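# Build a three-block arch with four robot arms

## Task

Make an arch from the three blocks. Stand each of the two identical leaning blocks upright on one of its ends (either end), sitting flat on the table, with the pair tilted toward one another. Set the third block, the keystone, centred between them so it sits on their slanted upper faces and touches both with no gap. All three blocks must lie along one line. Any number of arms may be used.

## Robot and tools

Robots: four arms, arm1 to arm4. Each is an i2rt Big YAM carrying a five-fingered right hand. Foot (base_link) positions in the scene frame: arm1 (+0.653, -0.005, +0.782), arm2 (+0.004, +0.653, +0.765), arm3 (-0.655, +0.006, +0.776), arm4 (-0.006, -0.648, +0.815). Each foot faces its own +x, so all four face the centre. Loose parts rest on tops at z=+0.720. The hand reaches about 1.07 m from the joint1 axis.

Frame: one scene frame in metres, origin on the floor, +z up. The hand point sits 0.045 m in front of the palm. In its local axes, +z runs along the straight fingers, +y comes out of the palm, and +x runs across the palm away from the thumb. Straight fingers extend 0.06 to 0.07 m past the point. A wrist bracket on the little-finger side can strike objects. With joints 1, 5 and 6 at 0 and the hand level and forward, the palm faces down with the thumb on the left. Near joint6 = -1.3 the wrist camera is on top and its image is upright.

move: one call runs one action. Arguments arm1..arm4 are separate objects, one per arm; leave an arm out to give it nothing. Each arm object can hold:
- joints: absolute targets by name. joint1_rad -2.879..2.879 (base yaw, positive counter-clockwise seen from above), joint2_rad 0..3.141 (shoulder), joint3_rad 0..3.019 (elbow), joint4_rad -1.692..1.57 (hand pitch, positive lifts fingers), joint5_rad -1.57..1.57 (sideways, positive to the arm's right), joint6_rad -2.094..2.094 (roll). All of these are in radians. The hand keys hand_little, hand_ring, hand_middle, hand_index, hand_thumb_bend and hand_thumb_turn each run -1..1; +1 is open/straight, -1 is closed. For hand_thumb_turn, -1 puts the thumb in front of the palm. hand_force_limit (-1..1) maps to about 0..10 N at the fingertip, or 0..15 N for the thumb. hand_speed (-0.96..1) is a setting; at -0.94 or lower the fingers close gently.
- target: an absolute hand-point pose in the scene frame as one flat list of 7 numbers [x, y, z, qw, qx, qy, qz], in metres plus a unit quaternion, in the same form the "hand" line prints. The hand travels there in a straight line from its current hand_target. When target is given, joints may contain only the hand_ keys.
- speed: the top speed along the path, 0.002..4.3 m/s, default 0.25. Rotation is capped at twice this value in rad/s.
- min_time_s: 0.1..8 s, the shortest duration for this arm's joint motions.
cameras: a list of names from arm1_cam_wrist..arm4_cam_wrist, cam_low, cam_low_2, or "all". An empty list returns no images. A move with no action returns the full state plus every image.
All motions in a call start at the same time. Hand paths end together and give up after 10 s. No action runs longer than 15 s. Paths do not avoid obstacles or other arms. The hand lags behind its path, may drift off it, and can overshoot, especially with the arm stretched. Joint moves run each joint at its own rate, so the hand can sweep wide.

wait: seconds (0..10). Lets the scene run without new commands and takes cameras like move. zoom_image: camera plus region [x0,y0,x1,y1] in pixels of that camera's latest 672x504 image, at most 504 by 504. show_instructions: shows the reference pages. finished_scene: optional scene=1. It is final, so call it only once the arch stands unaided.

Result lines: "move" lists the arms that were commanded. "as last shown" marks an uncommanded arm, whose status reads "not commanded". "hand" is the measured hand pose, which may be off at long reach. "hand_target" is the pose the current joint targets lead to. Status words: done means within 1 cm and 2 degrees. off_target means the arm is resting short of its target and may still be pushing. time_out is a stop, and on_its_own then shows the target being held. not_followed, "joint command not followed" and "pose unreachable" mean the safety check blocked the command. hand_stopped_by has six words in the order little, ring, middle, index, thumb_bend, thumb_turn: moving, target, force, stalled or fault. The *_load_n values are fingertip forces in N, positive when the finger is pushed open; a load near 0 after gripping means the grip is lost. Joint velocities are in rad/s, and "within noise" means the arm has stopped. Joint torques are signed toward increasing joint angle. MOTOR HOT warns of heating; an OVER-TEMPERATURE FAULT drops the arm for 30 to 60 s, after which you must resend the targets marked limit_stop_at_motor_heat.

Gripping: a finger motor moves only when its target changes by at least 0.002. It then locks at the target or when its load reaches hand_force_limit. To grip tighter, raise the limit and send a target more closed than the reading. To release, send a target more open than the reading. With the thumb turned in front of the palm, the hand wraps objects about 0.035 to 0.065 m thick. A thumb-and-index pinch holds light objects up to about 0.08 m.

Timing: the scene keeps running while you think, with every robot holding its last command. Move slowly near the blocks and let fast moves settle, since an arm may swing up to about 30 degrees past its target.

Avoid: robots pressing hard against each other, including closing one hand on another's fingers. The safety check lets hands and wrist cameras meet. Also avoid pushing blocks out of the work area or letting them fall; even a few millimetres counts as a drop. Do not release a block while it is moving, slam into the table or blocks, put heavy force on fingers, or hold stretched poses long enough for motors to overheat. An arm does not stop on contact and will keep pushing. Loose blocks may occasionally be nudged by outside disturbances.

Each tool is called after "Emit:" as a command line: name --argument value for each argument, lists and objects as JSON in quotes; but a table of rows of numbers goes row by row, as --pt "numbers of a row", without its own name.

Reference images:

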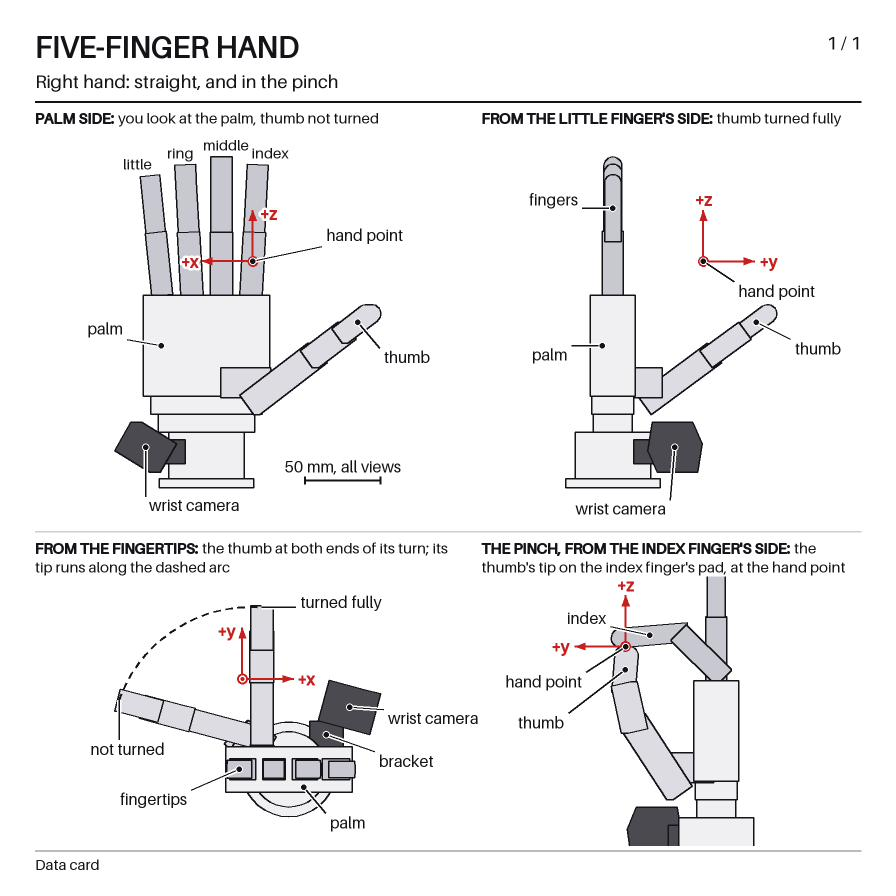

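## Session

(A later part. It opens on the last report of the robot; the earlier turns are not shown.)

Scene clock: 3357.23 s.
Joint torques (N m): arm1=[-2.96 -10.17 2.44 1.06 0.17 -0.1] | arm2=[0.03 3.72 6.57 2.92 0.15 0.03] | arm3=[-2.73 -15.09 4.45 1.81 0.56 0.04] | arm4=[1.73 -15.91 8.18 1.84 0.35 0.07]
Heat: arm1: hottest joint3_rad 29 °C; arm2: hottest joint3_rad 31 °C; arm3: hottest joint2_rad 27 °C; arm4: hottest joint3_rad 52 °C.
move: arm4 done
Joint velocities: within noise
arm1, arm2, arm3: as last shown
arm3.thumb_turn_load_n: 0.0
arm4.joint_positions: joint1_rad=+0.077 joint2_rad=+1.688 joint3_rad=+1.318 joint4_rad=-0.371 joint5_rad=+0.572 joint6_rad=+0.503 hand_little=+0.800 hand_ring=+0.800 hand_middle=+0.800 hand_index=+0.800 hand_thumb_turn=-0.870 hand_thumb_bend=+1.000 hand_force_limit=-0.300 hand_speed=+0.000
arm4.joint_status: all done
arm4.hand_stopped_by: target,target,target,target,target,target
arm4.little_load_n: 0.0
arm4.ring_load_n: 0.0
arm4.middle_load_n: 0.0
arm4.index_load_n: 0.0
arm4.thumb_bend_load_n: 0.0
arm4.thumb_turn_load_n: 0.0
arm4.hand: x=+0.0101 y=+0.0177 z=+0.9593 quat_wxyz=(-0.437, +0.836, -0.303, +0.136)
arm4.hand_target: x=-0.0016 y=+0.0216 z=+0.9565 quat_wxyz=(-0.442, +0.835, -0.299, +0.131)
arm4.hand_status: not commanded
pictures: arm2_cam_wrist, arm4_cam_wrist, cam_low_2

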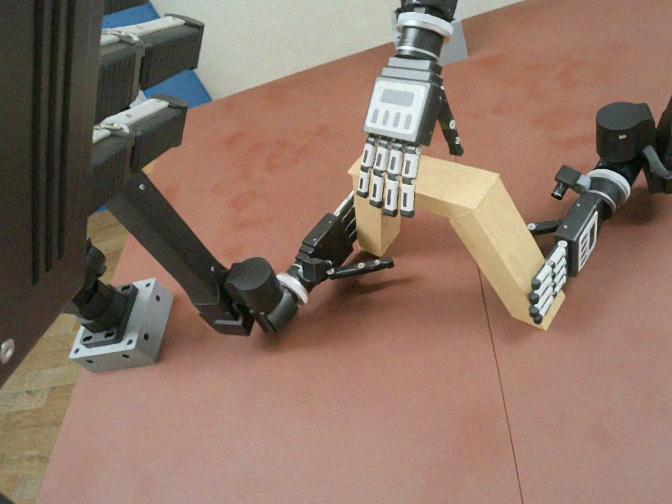

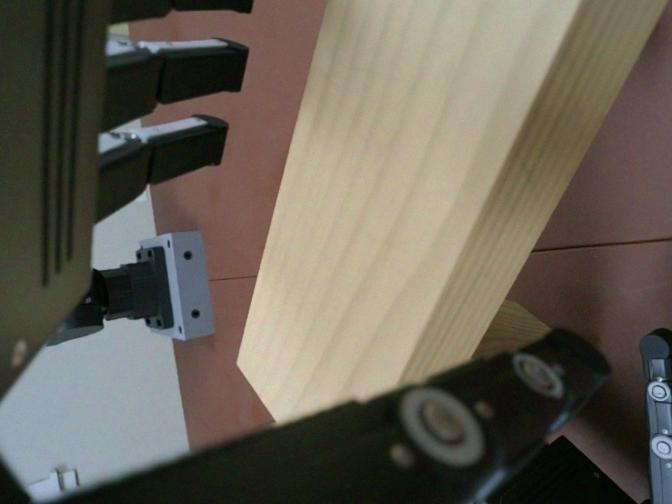

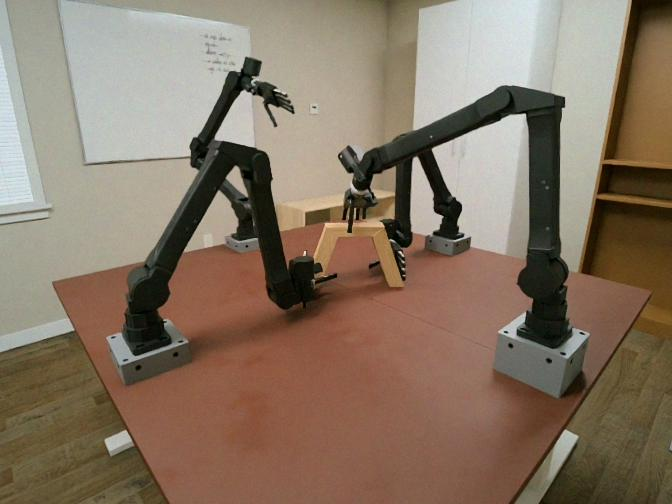

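Emit:
move --arm4 '{"joints":{"hand_thumb_bend":0.60,"hand_index":0.42,"hand_middle":0.42,"hand_ring":0.42,"hand_little":0.42,"hand_speed":-0.85,"hand_force_limit":-0.5}}'

Emit:
move --arm4 '{"joints":{"hand_thumb_bend":0.575,"hand_index":0.36,"hand_middle":0.36,"hand_ring":0.36,"hand_little":0.36,"hand_speed":-0.95,"hand_force_limit":-0.5}}' --cameras '["arm2_cam_wrist","cam_low","arm4_cam_wrist","cam_low_2"]'

Emit:
zoom_image --camera "arm2_cam_wrist" --region '[330, 120, 550, 240]'

Emit:
zoom_image --camera "cam_low" --region '[340, 205, 380, 235]'

Scene clock: 3371.13 s.
Joint torques (N m): arm1=[-2.32 -10.75 2.48 1.13 0.22 -0.09] | arm2=[0.09 3.84 6.64 2.93 0.16 0.03] | arm3=[-1.32 -15.09 4.41 1.85 0.53 0.02] | arm4=[1.55 -15.85 8.18 1.85 0.36 0.07]
Heat: arm1: hottest joint3_rad 29 °C; arm2: hottest joint3_rad 31 °C; arm3: hottest joint2_rad 27 °C; arm4: hottest joint3_rad 50 °C.
move: arm4 done
Joint velocities: within noise
arm1, arm2, arm3: as last shown
arm2.thumb_turn_load_n: -0.5
arm3.thumb_turn_load_n: 0.5
arm4.joint_positions: joint1_rad=+0.077 joint2_rad=+1.688 joint3_rad=+1.318 joint4_rad=-0.371 joint5_rad=+0.572 joint6_rad=+0.503 hand_little=+0.420 hand_ring=+0.420 hand_middle=+0.420 hand_index=+0.420 hand_thumb_turn=-0.870 hand_thumb_bend=+0.600 hand_force_limit=-0.500 hand_speed=-0.850
arm4.joint_status: all done
arm4.hand_stopped_by: target,target,target,target,target,target
arm4.little_load_n: 0.0
arm4.ring_load_n: 0.0
arm4.middle_load_n: 0.0
arm4.index_load_n: 0.0
arm4.thumb_bend_load_n: 0.0
arm4.thumb_turn_load_n: 0.0
arm4.hand: x=+0.0101 y=+0.0177 z=+0.9593 quat_wxyz=(-0.437, +0.836, -0.303, +0.136)
arm4.hand_target: x=-0.0016 y=+0.0216 z=+0.9565 quat_wxyz=(-0.442, +0.835, -0.299, +0.131)
arm4.hand_status: not commanded
pictures: none

Scene clock: 3372.03 s.
Joint torques (N m): arm1=[-2.2 -10.58 2.48 1.01 0.16 -0.15] | arm2=[-0.09 3.9 6.6 2.92 0.16 0.02] | arm3=[-2.14 -15.27 4.46 1.72 0.56 0.07] | arm4=[1.49 -15.91 8.2 1.8 0.36 0.05]
Heat: arm1: hottest joint3_rad 29 °C; arm2: hottest joint3_rad 31 °C; arm3: hottest joint2_rad 27 °C; arm4: hottest joint3_rad 50 °C.
move: arm4 done
Joint velocities: within noise
arm1.joint_positions: joint1_rad=-0.173 joint2_rad=+2.146 joint3_rad=+0.558 joint4_rad=+1.475 joint5_rad=-1.103 joint6_rad=-1.667 hand_little=+1.000 hand_ring=+1.000 hand_middle=+1.000 hand_index=+1.000 hand_thumb_turn=-1.000 hand_thumb_bend=+1.000 hand_force_limit=-0.350 hand_speed=-0.850
arm1.joint_status: not commanded
arm1.hand_stopped_by: target,target,target,target,target,target
arm1.little_load_n: 0.0
arm1.ring_load_n: 0.0
arm1.middle_load_n: 0.0
arm1.index_load_n: 0.0
arm1.thumb_bend_load_n: -0.5
arm1.thumb_turn_load_n: 0.0
arm1.hand: x=+0.1424 y=-0.0522 z=+0.7618 quat_wxyz=(-0.618, -0.317, +0.652, -0.305)
arm1.hand_target: x=+0.1359 y=-0.0408 z=+0.7571 quat_wxyz=(-0.620, -0.310, +0.657, -0.297)
arm1.hand_status: not commanded
arm2.joint_positions: joint1_rad=+0.291 joint2_rad=+0.598 joint3_rad=+1.402 joint4_rad=-1.175 joint5_rad=+0.143 joint6_rad=-0.899 hand_little=+1.000 hand_ring=+1.000 hand_middle=+1.000 hand_index=+1.000 hand_thumb_turn=+1.000 hand_thumb_bend=+1.000 hand_force_limit=+0.000 hand_speed=-0.800
arm2.joint_status: not commanded
arm2.hand_stopped_by: target,target,target,target,target,target
arm2.little_load_n: 0.0
arm2.ring_load_n: 0.0
arm2.middle_load_n: 0.0
arm2.index_load_n: 0.0
arm2.thumb_bend_load_n: 0.0
arm2.thumb_turn_load_n: 0.0
arm2.hand: x=+0.0152 y=+0.4162 z=+1.2890 quat_wxyz=(+0.236, +0.420, -0.707, +0.518)
arm2.hand_target: x=+0.0179 y=+0.4148 z=+1.3035 quat_wxyz=(+0.238, +0.416, -0.696, +0.535)
arm2.hand_status: not commanded
arm3.joint_positions: joint1_rad=-0.103 joint2_rad=+2.192 joint3_rad=+0.790 joint4_rad=+1.387 joint5_rad=-1.024 joint6_rad=-1.584 hand_little=+1.000 hand_ring=+1.000 hand_middle=+1.000 hand_index=+1.000 hand_thumb_turn=-1.000 hand_thumb_bend=+1.000 hand_force_limit=-0.350 hand_speed=-0.850
arm3.joint_status: not commanded
arm3.hand_stopped_by: target,target,target,target,target,target
arm3.little_load_n: 0.0
arm3.ring_load_n: 0.0
arm3.middle_load_n: 0.0
arm3.index_load_n: 0.5
arm3.thumb_bend_load_n: 0.0
arm3.thumb_turn_load_n: 0.0
arm3.hand: x=-0.0542 y=+0.0509 z=+0.7662 quat_wxyz=(-0.299, +0.642, +0.300, +0.639)
arm3.hand_target: x=-0.0470 y=+0.0384 z=+0.7656 quat_wxyz=(-0.290, +0.645, +0.291, +0.645)
arm3.hand_status: not commanded
arm4.joint_positions: joint1_rad=+0.080 joint2_rad=+1.688 joint3_rad=+1.318 joint4_rad=-0.371 joint5_rad=+0.572 joint6_rad=+0.503 hand_little=+0.360 hand_ring=+0.360 hand_middle=+0.360 hand_index=+0.360 hand_thumb_turn=-0.870 hand_thumb_bend=+0.576 hand_force_limit=-0.500 hand_speed=-0.950
arm4.joint_status: all done
arm4.hand_stopped_by: target,target,target,target,target,target
arm4.little_load_n: 0.0
arm4.ring_load_n: 0.0
arm4.middle_load_n: 0.0
arm4.index_load_n: 0.0
arm4.thumb_bend_load_n: 0.5
arm4.thumb_turn_load_n: 0.0
arm4.hand: x=+0.0086 y=+0.0178 z=+0.9591 quat_wxyz=(-0.437, +0.836, -0.302, +0.136)
arm4.hand_target: x=-0.0017 y=+0.0216 z=+0.9564 quat_wxyz=(-0.442, +0.835, -0.299, +0.131)
arm4.hand_status: not commanded
pictures: arm2_cam_wrist, arm4_cam_wrist, cam_low, cam_low_2

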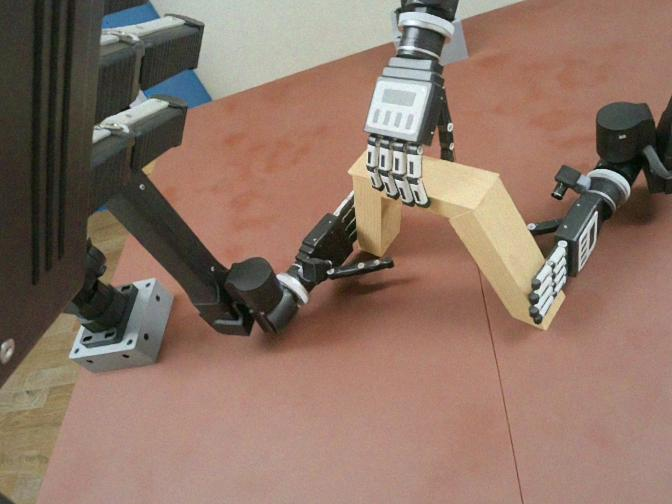

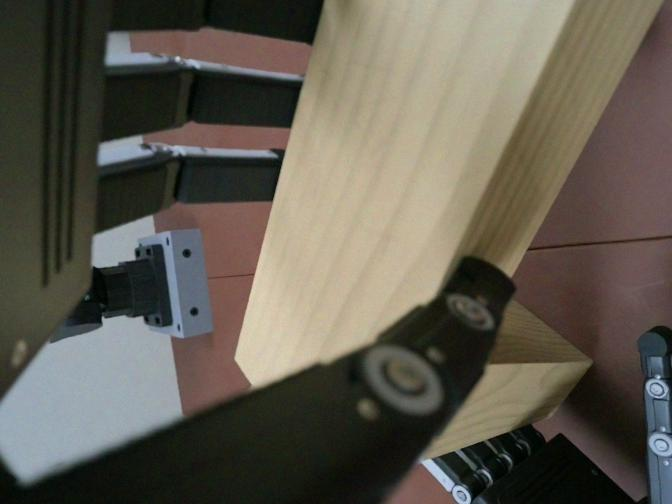

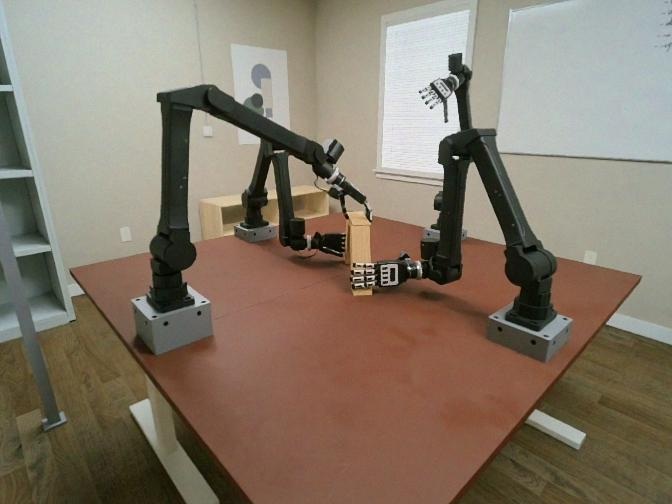

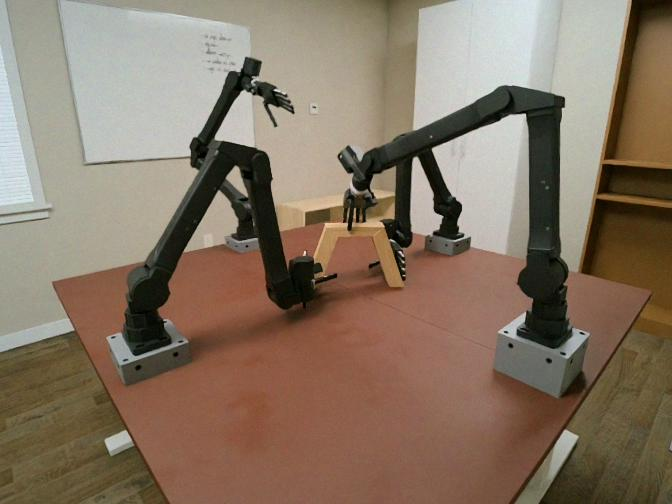

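Scaled by 2.291 from the camera's image (finer frame: 960x720).

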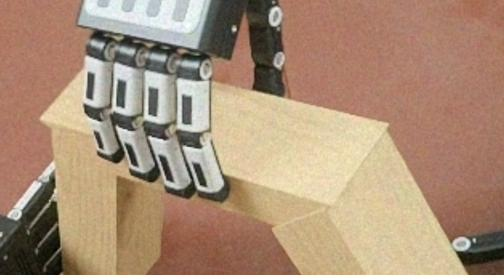

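Scaled by 12.600 from the camera's image (finer frame: 960x720).

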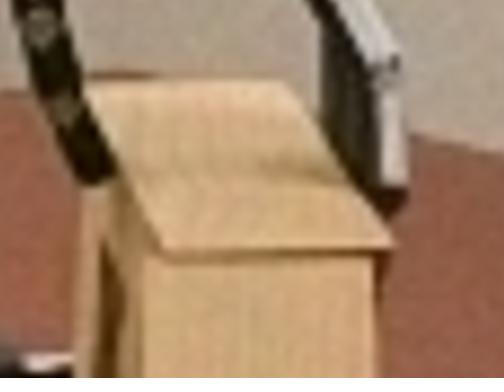

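Emit:
move --arm4 '{"joints":{"hand_index":0.346,"hand_middle":0.327,"hand_ring":0.320,"hand_little":0.318,"hand_force_limit":-0.3}}' --cameras '["cam_low"]'

Emit:
zoom_image --camera "cam_low" --region '[340, 205, 380, 235]'

Emit:
move --arm4 '{"joints":{"hand_thumb_bend":0.554,"hand_force_limit":-0.3}}' --cameras '["cam_low","arm2_cam_wrist"]'

Emit:
zoom_image --camera "cam_low" --region '[340, 205, 380, 235]'

Emit:
zoom_image --camera "arm2_cam_wrist" --region '[330, 120, 550, 240]'

Scene clock: 3380.60 s.
Joint torques (N m): arm1=[-1.73 -10.75 2.28 1.01 0.2 -0.11] | arm2=[0.15 3.9 6.58 2.89 0.15 0.01] | arm3=[-2.32 -15.15 4.52 1.95 0.53 0.04] | arm4=[1.73 -16.03 8.17 1.85 0.31 0.07]
Heat: arm1: hottest joint3_rad 29 °C; arm2: hottest joint3_rad 31 °C; arm3: hottest joint2_rad 27 °C; arm4: hottest joint3_rad 49 °C.
move: arm4 done
Joint velocities: within noise
arm1, arm2, arm3: as last shown
arm1.thumb_bend_load_n: 0.0
arm3.joint_positions: joint1_rad=-0.103 joint2_rad=+2.192 joint3_rad=+0.790 joint4_rad=+1.387 joint5_rad=-1.023 joint6_rad=-1.584 hand_little=+1.000 hand_ring=+1.000 hand_middle=+1.000 hand_index=+1.000 hand_thumb_turn=-1.000 hand_thumb_bend=+1.000 hand_force_limit=-0.350 hand_speed=-0.850
arm3.index_load_n: 0.0
arm3.thumb_turn_load_n: 0.5
arm3.hand_target: x=-0.0470 y=+0.0383 z=+0.7656 quat_wxyz=(-0.290, +0.645, +0.291, +0.645)
arm4.joint_positions: joint1_rad=+0.080 joint2_rad=+1.688 joint3_rad=+1.318 joint4_rad=-0.371 joint5_rad=+0.573 joint6_rad=+0.503 hand_little=+0.318 hand_ring=+0.321 hand_middle=+0.328 hand_index=+0.346 hand_thumb_turn=-0.870 hand_thumb_bend=+0.577 hand_force_limit=-0.300 hand_speed=-0.950
arm4.joint_status: all done
arm4.hand_stopped_by: target,target,target,target,target,target
arm4.little_load_n: 0.5
arm4.ring_load_n: 3.0
arm4.middle_load_n: 0.0
arm4.index_load_n: 0.0
arm4.thumb_bend_load_n: 3.5
arm4.thumb_turn_load_n: 0.0
arm4.hand: x=+0.0088 y=+0.0178 z=+0.9592 quat_wxyz=(-0.437, +0.836, -0.302, +0.136)
arm4.hand_target: x=-0.0017 y=+0.0216 z=+0.9565 quat_wxyz=(-0.442, +0.835, -0.299, +0.131)
arm4.hand_status: not commanded

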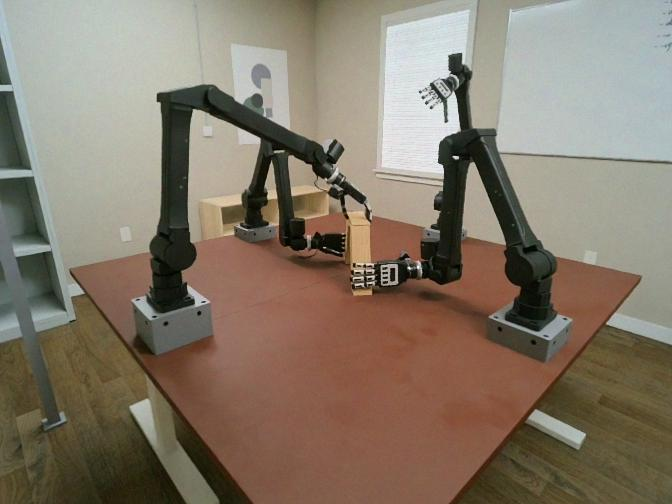

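Scaled by 12.600 from the camera's image (finer frame: 960x720).

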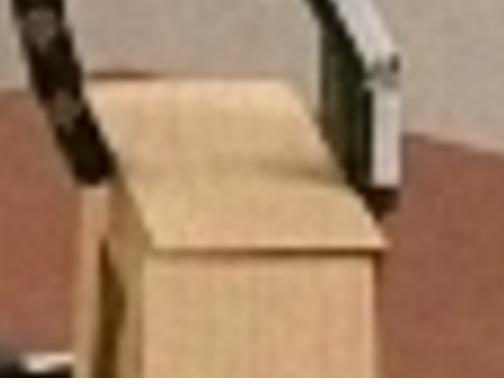

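Scene clock: 3381.17 s.
Joint torques (N m): arm1=[-2.78 -10.17 2.58 1.05 0.16 -0.13] | arm2=[-0.03 3.96 6.56 2.85 0.16 0.02] | arm3=[-2.08 -14.68 4.27 1.87 0.54 0.07] | arm4=[1.38 -16.03 8.17 1.84 0.32 0.06]
Heat: arm1: hottest joint3_rad 29 °C; arm2: hottest joint3_rad 31 °C; arm3: hottest joint2_rad 27 °C; arm4: hottest joint3_rad 49 °C.
move: arm4 done
Joint velocities: within noise
arm1, arm2, arm3: as last shown
arm1.thumb_turn_load_n: 0.5
arm2.thumb_bend_load_n: -0.5
arm3.thumb_turn_load_n: 0.0
arm4.joint_positions: joint1_rad=+0.080 joint2_rad=+1.688 joint3_rad=+1.318 joint4_rad=-0.371 joint5_rad=+0.574 joint6_rad=+0.503 hand_little=+0.318 hand_ring=+0.321 hand_middle=+0.328 hand_index=+0.346 hand_thumb_turn=-0.870 hand_thumb_bend=+0.566 hand_force_limit=-0.300 hand_speed=-0.950
arm4.joint_status: all done
arm4.hand_stopped_by: target,target,target,target,force,target
arm4.little_load_n: 0.5
arm4.ring_load_n: 4.0
arm4.middle_load_n: 1.0
arm4.index_load_n: 0.0
arm4.thumb_bend_load_n: 5.5
arm4.thumb_turn_load_n: 0.5
arm4.hand: x=+0.0089 y=+0.0177 z=+0.9592 quat_wxyz=(-0.437, +0.836, -0.302, +0.137)
arm4.hand_target: x=-0.0017 y=+0.0216 z=+0.9565 quat_wxyz=(-0.442, +0.835, -0.299, +0.131)
arm4.hand_status: not commanded
pictures: arm2_cam_wrist, cam_low

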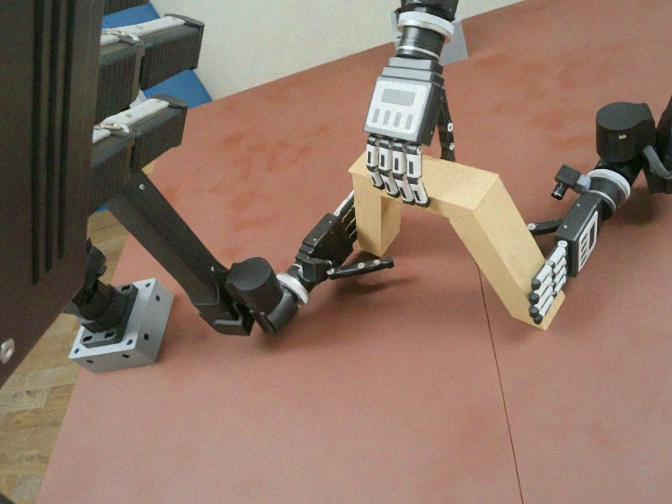

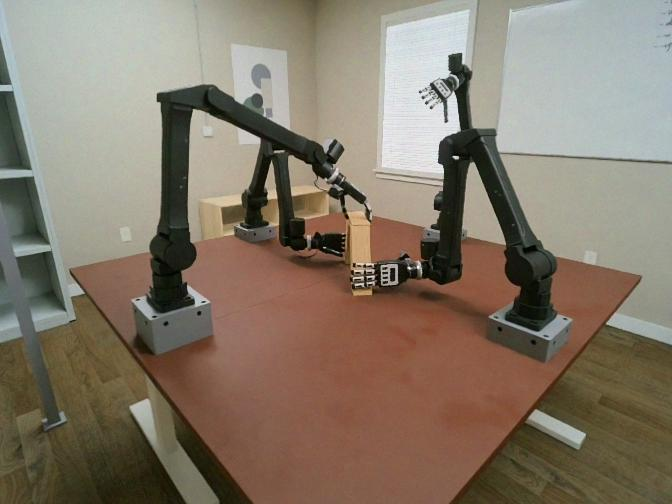

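Scaled by 12.600 from the camera's image (finer frame: 960x720).

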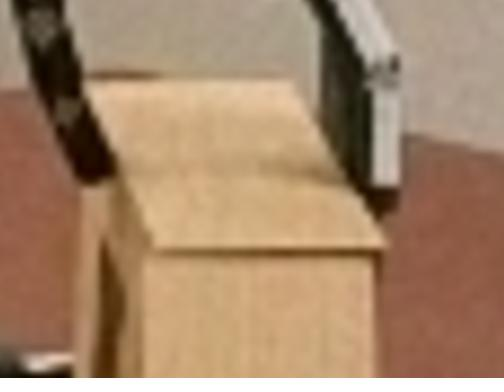

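Scaled by 2.291 from the camera's image (finer frame: 960x720).

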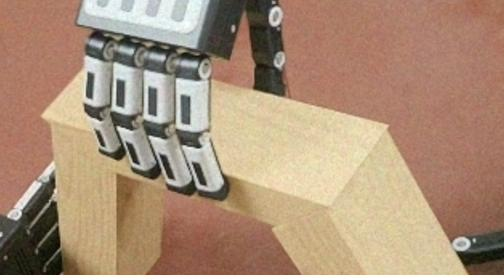

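Emit:
move --arm1 '{"target":[0.1382,-0.0427,0.7571,-0.6230,-0.3034,0.6601,-0.2908],"speed":0.02}' --cameras '["cam_low_2","arm2_cam_wrist","cam_low"]'

Emit:
zoom_image --camera "cam_low" --region '[335, 205, 385, 305]'

Emit:
zoom_image --camera "cam_low_2" --region '[290, 205, 420, 302]'

Scene clock: 3398.77 s.
Joint torques (N m): arm1=[-1.49 -10.52 1.63 2.11 0.95 -0.05] | arm2=[0.03 3.96 6.61 2.93 0.14 0.04] | arm3=[-2.61 -14.39 4.44 1.91 0.53 0.05] | arm4=[1.55 -15.91 8.18 1.72 0.31 0.06]
Heat: arm1: hottest joint3_rad 29 °C; arm2: hottest joint3_rad 31 °C; arm3: hottest joint2_rad 27 °C; arm4: hottest joint3_rad 48 °C.
move: arm1 done
Joint velocities: within noise
arm1.joint_positions: joint1_rad=-0.173 joint2_rad=+2.146 joint3_rad=+0.557 joint4_rad=+1.476 joint5_rad=-1.089 joint6_rad=-1.665 hand_little=+1.000 hand_ring=+1.000 hand_middle=+1.000 hand_index=+1.000 hand_thumb_turn=-1.000 hand_thumb_bend=+1.000 hand_force_limit=-0.350 hand_speed=-0.850
arm1.joint_status: not commanded
arm1.hand_stopped_by: target,target,target,target,target,target
arm1.little_load_n: 0.0
arm1.ring_load_n: 0.0
arm1.middle_load_n: 0.0
arm1.index_load_n: 0.0
arm1.thumb_bend_load_n: 0.0
arm1.thumb_turn_load_n: 0.5
arm1.hand: x=+0.1411 y=-0.0499 z=+0.7615 quat_wxyz=(-0.619, -0.313, +0.654, -0.301)
arm1.hand_target: x=+0.1383 y=-0.0426 z=+0.7571 quat_wxyz=(-0.623, -0.303, +0.660, -0.291)
arm1.hand_status: done (0.009 m and 1.7 deg from the pose sent, 0.011 m and 2.5 deg at the start)
arm2, arm3, arm4: as last shown
arm2.index_load_n: -0.5
arm2.thumb_bend_load_n: 0.0
arm4.joint_positions: joint1_rad=+0.080 joint2_rad=+1.688 joint3_rad=+1.318 joint4_rad=-0.368 joint5_rad=+0.574 joint6_rad=+0.503 hand_little=+0.318 hand_ring=+0.321 hand_middle=+0.328 hand_index=+0.346 hand_thumb_turn=-0.870 hand_thumb_bend=+0.566 hand_force_limit=-0.300 hand_speed=-0.950
arm4.little_load_n: 1.0
arm4.ring_load_n: 3.0
arm4.middle_load_n: 1.5
arm4.thumb_turn_load_n: 1.0
arm4.hand: x=+0.0089 y=+0.0182 z=+0.9596 quat_wxyz=(-0.438, +0.836, -0.302, +0.136)
arm4.hand_target: x=-0.0016 y=+0.0216 z=+0.9565 quat_wxyz=(-0.442, +0.835, -0.299, +0.131)
pictures: arm2_cam_wrist, cam_low, cam_low_2

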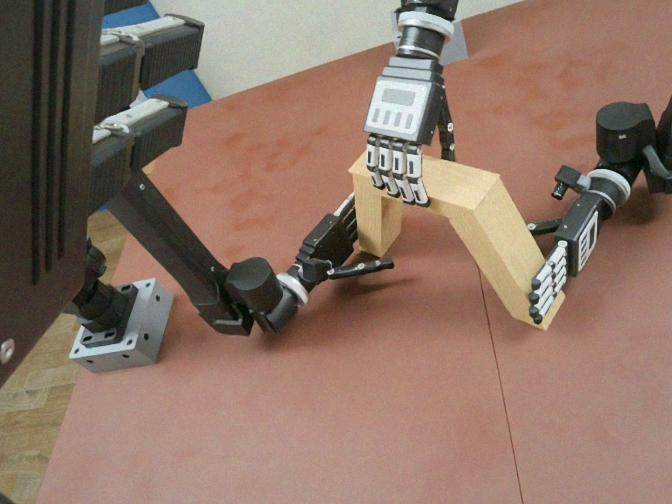

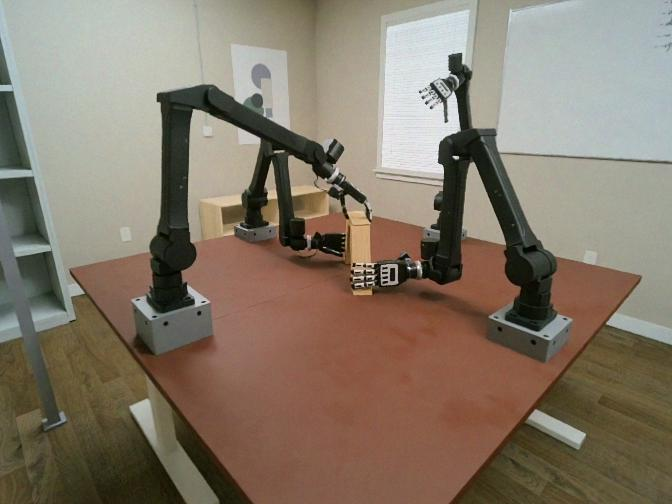

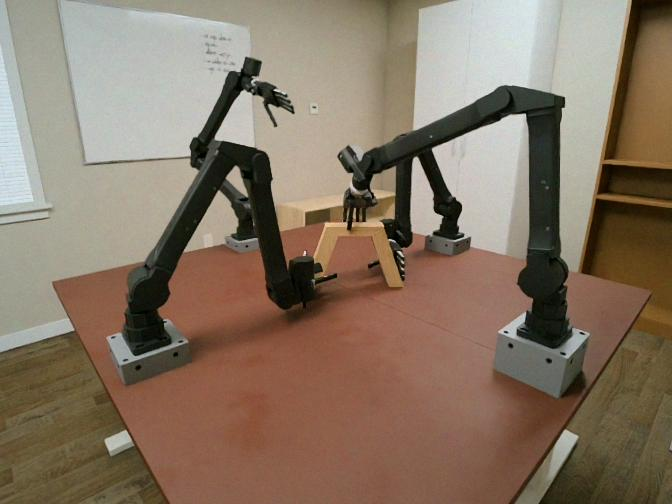

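Scaled by 5.040 from the camera's image (finer frame: 960x720).

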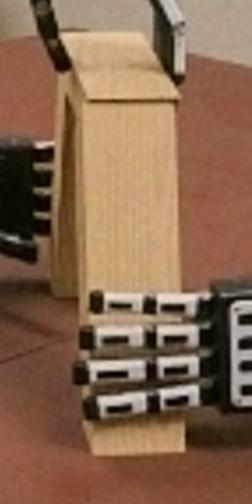

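Scaled by 3.877 from the camera's image (finer frame: 960x720).

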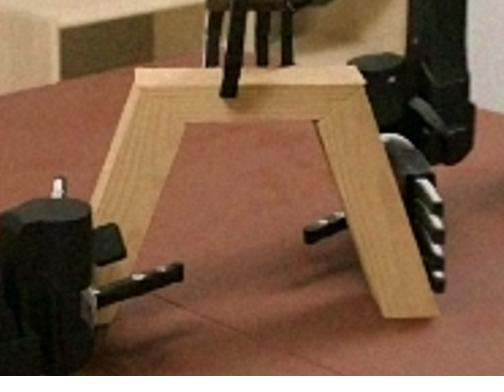

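Emit:
move --arm1 '{"target":[0.1403,-0.0444,0.7571,-0.6265,-0.2955,0.6637,-0.2835],"speed":0.02}' --cameras '["cam_low_2","arm2_cam_wrist","cam_low"]'

Emit:
zoom_image --camera "cam_low" --region '[340, 205, 380, 235]'

Emit:
zoom_image --camera "cam_low_2" --region '[322, 212, 392, 247]'

Emit:
zoom_image --camera "cam_low_2" --region '[384, 275, 411, 295]'

Scene clock: 3406.43 s.
Joint torques (N m): arm1=[-1.55 -9.99 1.36 2.21 0.76 -0.04] | arm2=[0.09 3.84 6.61 2.88 0.15 0.02] | arm3=[-2.32 -15.44 4.3 1.74 0.57 0.04] | arm4=[1.49 -15.91 8.2 1.72 0.3 0.06]
Heat: arm1: hottest joint3_rad 29 °C; arm2: hottest joint3_rad 31 °C; arm3: hottest joint2_rad 27 °C; arm4: hottest joint3_rad 48 °C.
move: arm1 done
Joint velocities: within noise
arm1.joint_positions: joint1_rad=-0.163 joint2_rad=+2.146 joint3_rad=+0.543 joint4_rad=+1.496 joint5_rad=-1.049 joint6_rad=-1.658 hand_little=+1.000 hand_ring=+1.000 hand_middle=+1.000 hand_index=+1.000 hand_thumb_turn=-1.000 hand_thumb_bend=+1.000 hand_force_limit=-0.350 hand_speed=-0.850
arm1.joint_status: not commanded
arm1.hand_stopped_by: target,target,target,target,target,target
arm1.little_load_n: 0.0
arm1.ring_load_n: 0.0
arm1.middle_load_n: 0.0
arm1.index_load_n: 0.0
arm1.thumb_bend_load_n: 0.0
arm1.thumb_turn_load_n: 0.0
arm1.hand: x=+0.1424 y=-0.0490 z=+0.7618 quat_wxyz=(-0.623, -0.303, +0.660, -0.291)
arm1.hand_target: x=+0.1405 y=-0.0443 z=+0.7571 quat_wxyz=(-0.626, -0.295, +0.664, -0.283)
arm1.hand_status: done (0.007 m and 1.3 deg from the pose sent, 0.007 m and 3.1 deg at the start)
arm2, arm3, arm4: as last shown
arm2.index_load_n: 0.0
arm3.thumb_turn_load_n: 0.5
arm4.joint_positions: joint1_rad=+0.080 joint2_rad=+1.688 joint3_rad=+1.318 joint4_rad=-0.367 joint5_rad=+0.574 joint6_rad=+0.503 hand_little=+0.318 hand_ring=+0.321 hand_middle=+0.328 hand_index=+0.346 hand_thumb_turn=-0.870 hand_thumb_bend=+0.566 hand_force_limit=-0.300 hand_speed=-0.950
arm4.little_load_n: 0.5
arm4.ring_load_n: 3.5
arm4.thumb_bend_load_n: 5.0
arm4.thumb_turn_load_n: 1.5
arm4.hand: x=+0.0088 y=+0.0185 z=+0.9598 quat_wxyz=(-0.439, +0.835, -0.302, +0.136)
pictures: arm2_cam_wrist, cam_low, cam_low_2

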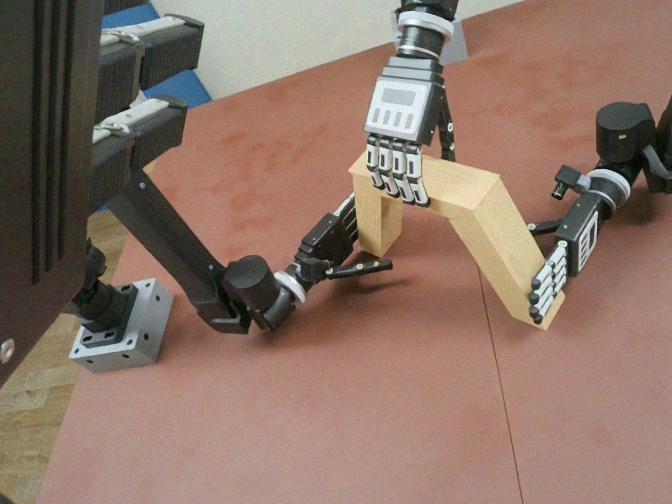

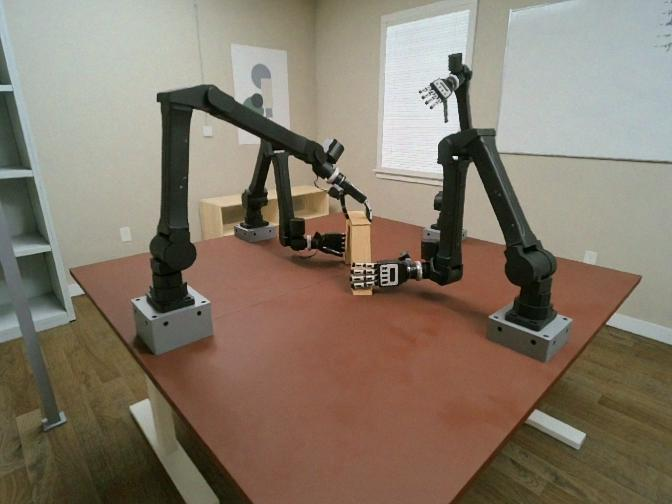

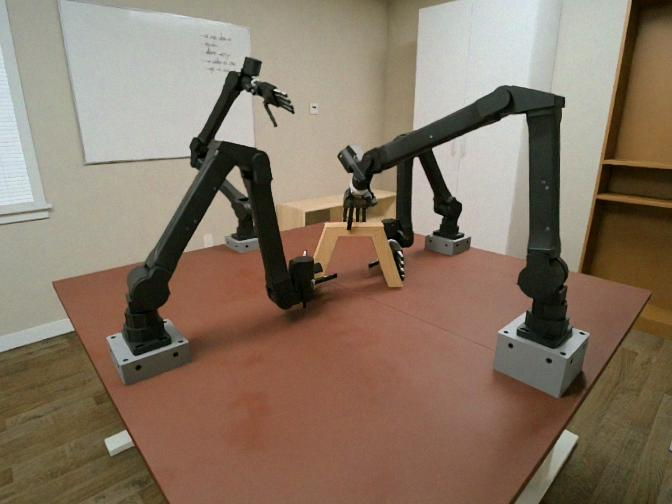

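Scaled by 12.600 from the camera's image (finer frame: 960x720).

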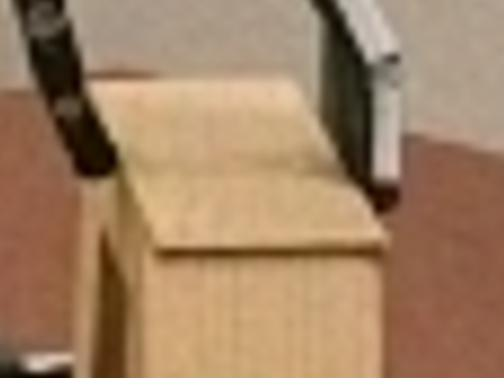

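Scaled by 7.200 from the camera's image (finer frame: 960x720).

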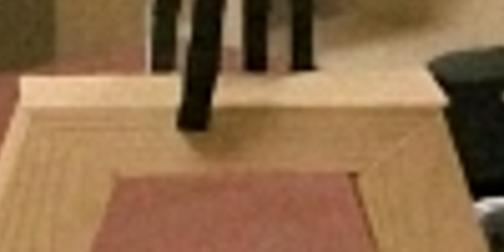

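Scaled by 18.667 from the camera's image (finer frame: 960x720).

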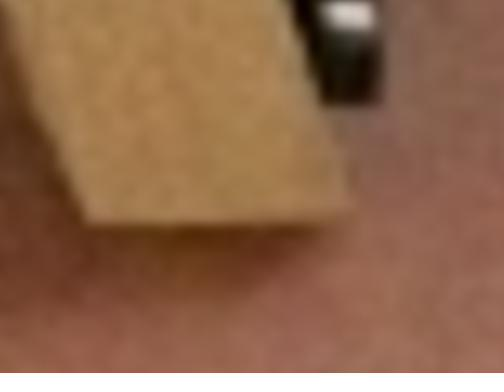

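Emit:
zoom_image --camera "cam_low_2" --region '[364, 215, 392, 241]'

Emit:
zoom_image --camera "cam_low_2" --region '[318, 215, 346, 241]'

Emit:
zoom_image --camera "arm2_cam_wrist" --region '[430, 150, 530, 240]'

Emit:
zoom_image --camera "arm2_cam_wrist" --region '[345, 135, 425, 215]'

Scaled by 18.000 from the camera's image (finer frame: 960x720).

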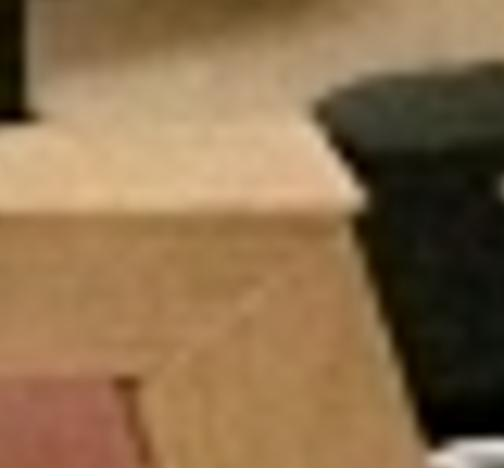

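Scaled by 18.000 from the camera's image (finer frame: 960x720).

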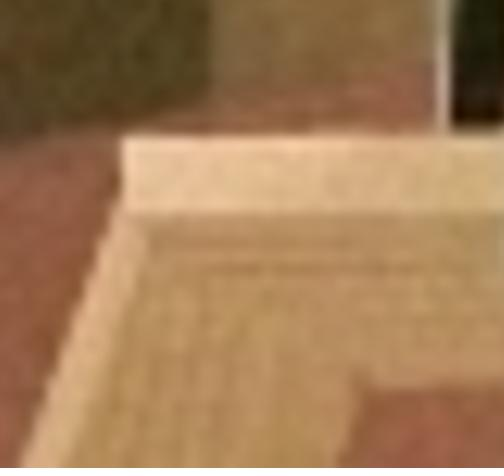

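Scaled by 5.040 from the camera's image (finer frame: 960x720).

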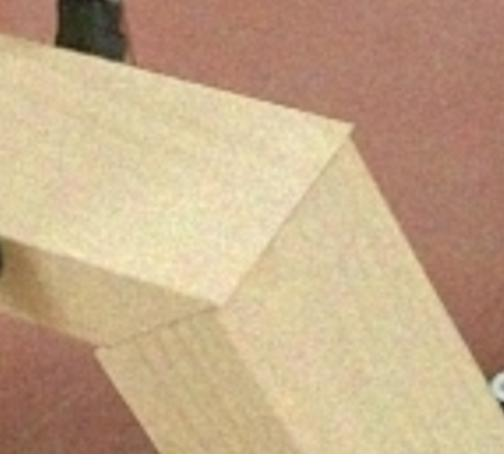

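Scaled by 6.300 from the camera's image (finer frame: 960x720).

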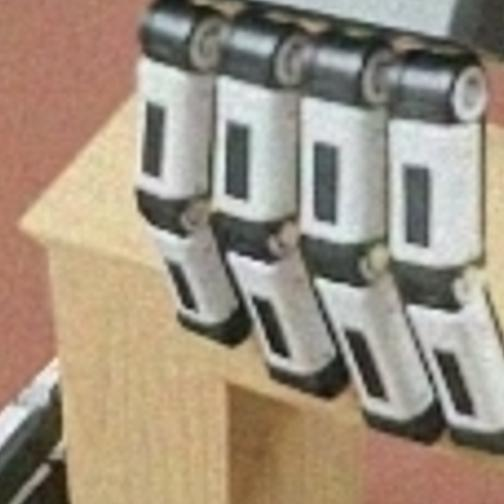

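Emit:
move --arm4 '{"joints":{"joint1_rad":0.088,"joint2_rad":1.690,"joint3_rad":1.343},"min_time_s":2}' --cameras '["cam_low_2","cam_low"]'

Emit:
zoom_image --camera "cam_low_2" --region '[322, 212, 392, 247]'

Emit:
zoom_image --camera "cam_low" --region '[340, 205, 380, 235]'

Scene clock: 3436.27 s.
Joint torques (N m): arm1=[-1.26 -10.34 1.55 2.26 0.82 -0.07] | arm2=[-0.03 3.9 6.6 2.92 0.16 0.02] | arm3=[-2.84 -15.38 4.33 1.88 0.52 -0.01] | arm4=[0.91 -16.56 10.13 1.74 0.3 0.07]
Heat: arm1: hottest joint3_rad 28 °C; arm2: hottest joint3_rad 31 °C; arm3: hottest joint2_rad 27 °C; arm4: hottest joint3_rad 47 °C.
move: arm4 done
Joint velocities: within noise
arm1, arm2, arm3: as last shown
arm4.joint_positions: joint1_rad=+0.080 joint2_rad=+1.688 joint3_rad=+1.318 joint4_rad=-0.367 joint5_rad=+0.574 joint6_rad=+0.503 hand_little=+0.318 hand_ring=+0.321 hand_middle=+0.328 hand_index=+0.346 hand_thumb_turn=-0.870 hand_thumb_bend=+0.566 hand_force_limit=-0.300 hand_speed=-0.950
arm4.joint_status: all done
arm4.hand_stopped_by: target,target,target,target,force,target
arm4.little_load_n: 0.5
arm4.ring_load_n: 3.0
arm4.middle_load_n: 1.5
arm4.index_load_n: 0.0
arm4.thumb_bend_load_n: 4.5
arm4.thumb_turn_load_n: 1.5
arm4.hand: x=+0.0088 y=+0.0185 z=+0.9598 quat_wxyz=(-0.439, +0.835, -0.302, +0.136)
arm4.hand_target: x=+0.0027 y=+0.0304 z=+0.9746 quat_wxyz=(-0.455, +0.827, -0.305, +0.127)
arm4.hand_status: not commanded
pictures: cam_low, cam_low_2

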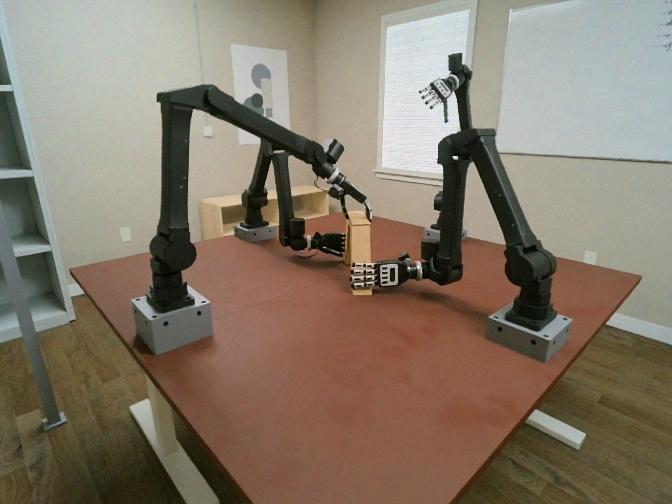

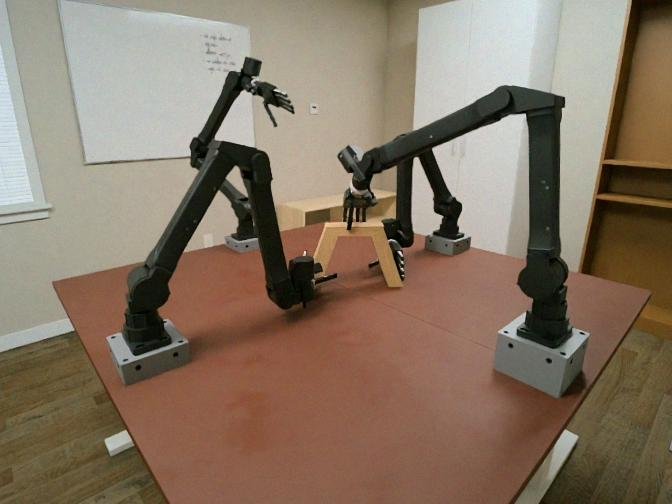

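Scaled by 7.200 from the camera's image (finer frame: 960x720).

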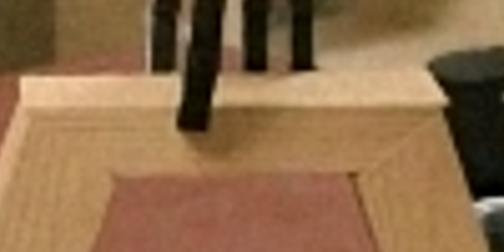

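Scaled by 12.600 from the camera's image (finer frame: 960x720).

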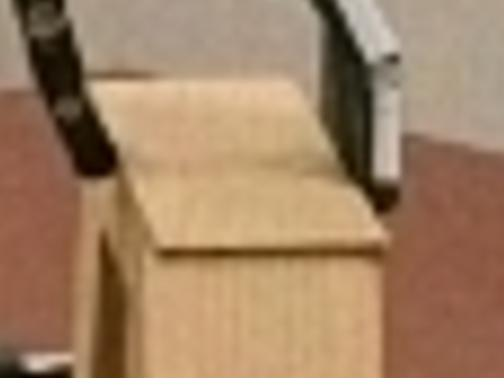

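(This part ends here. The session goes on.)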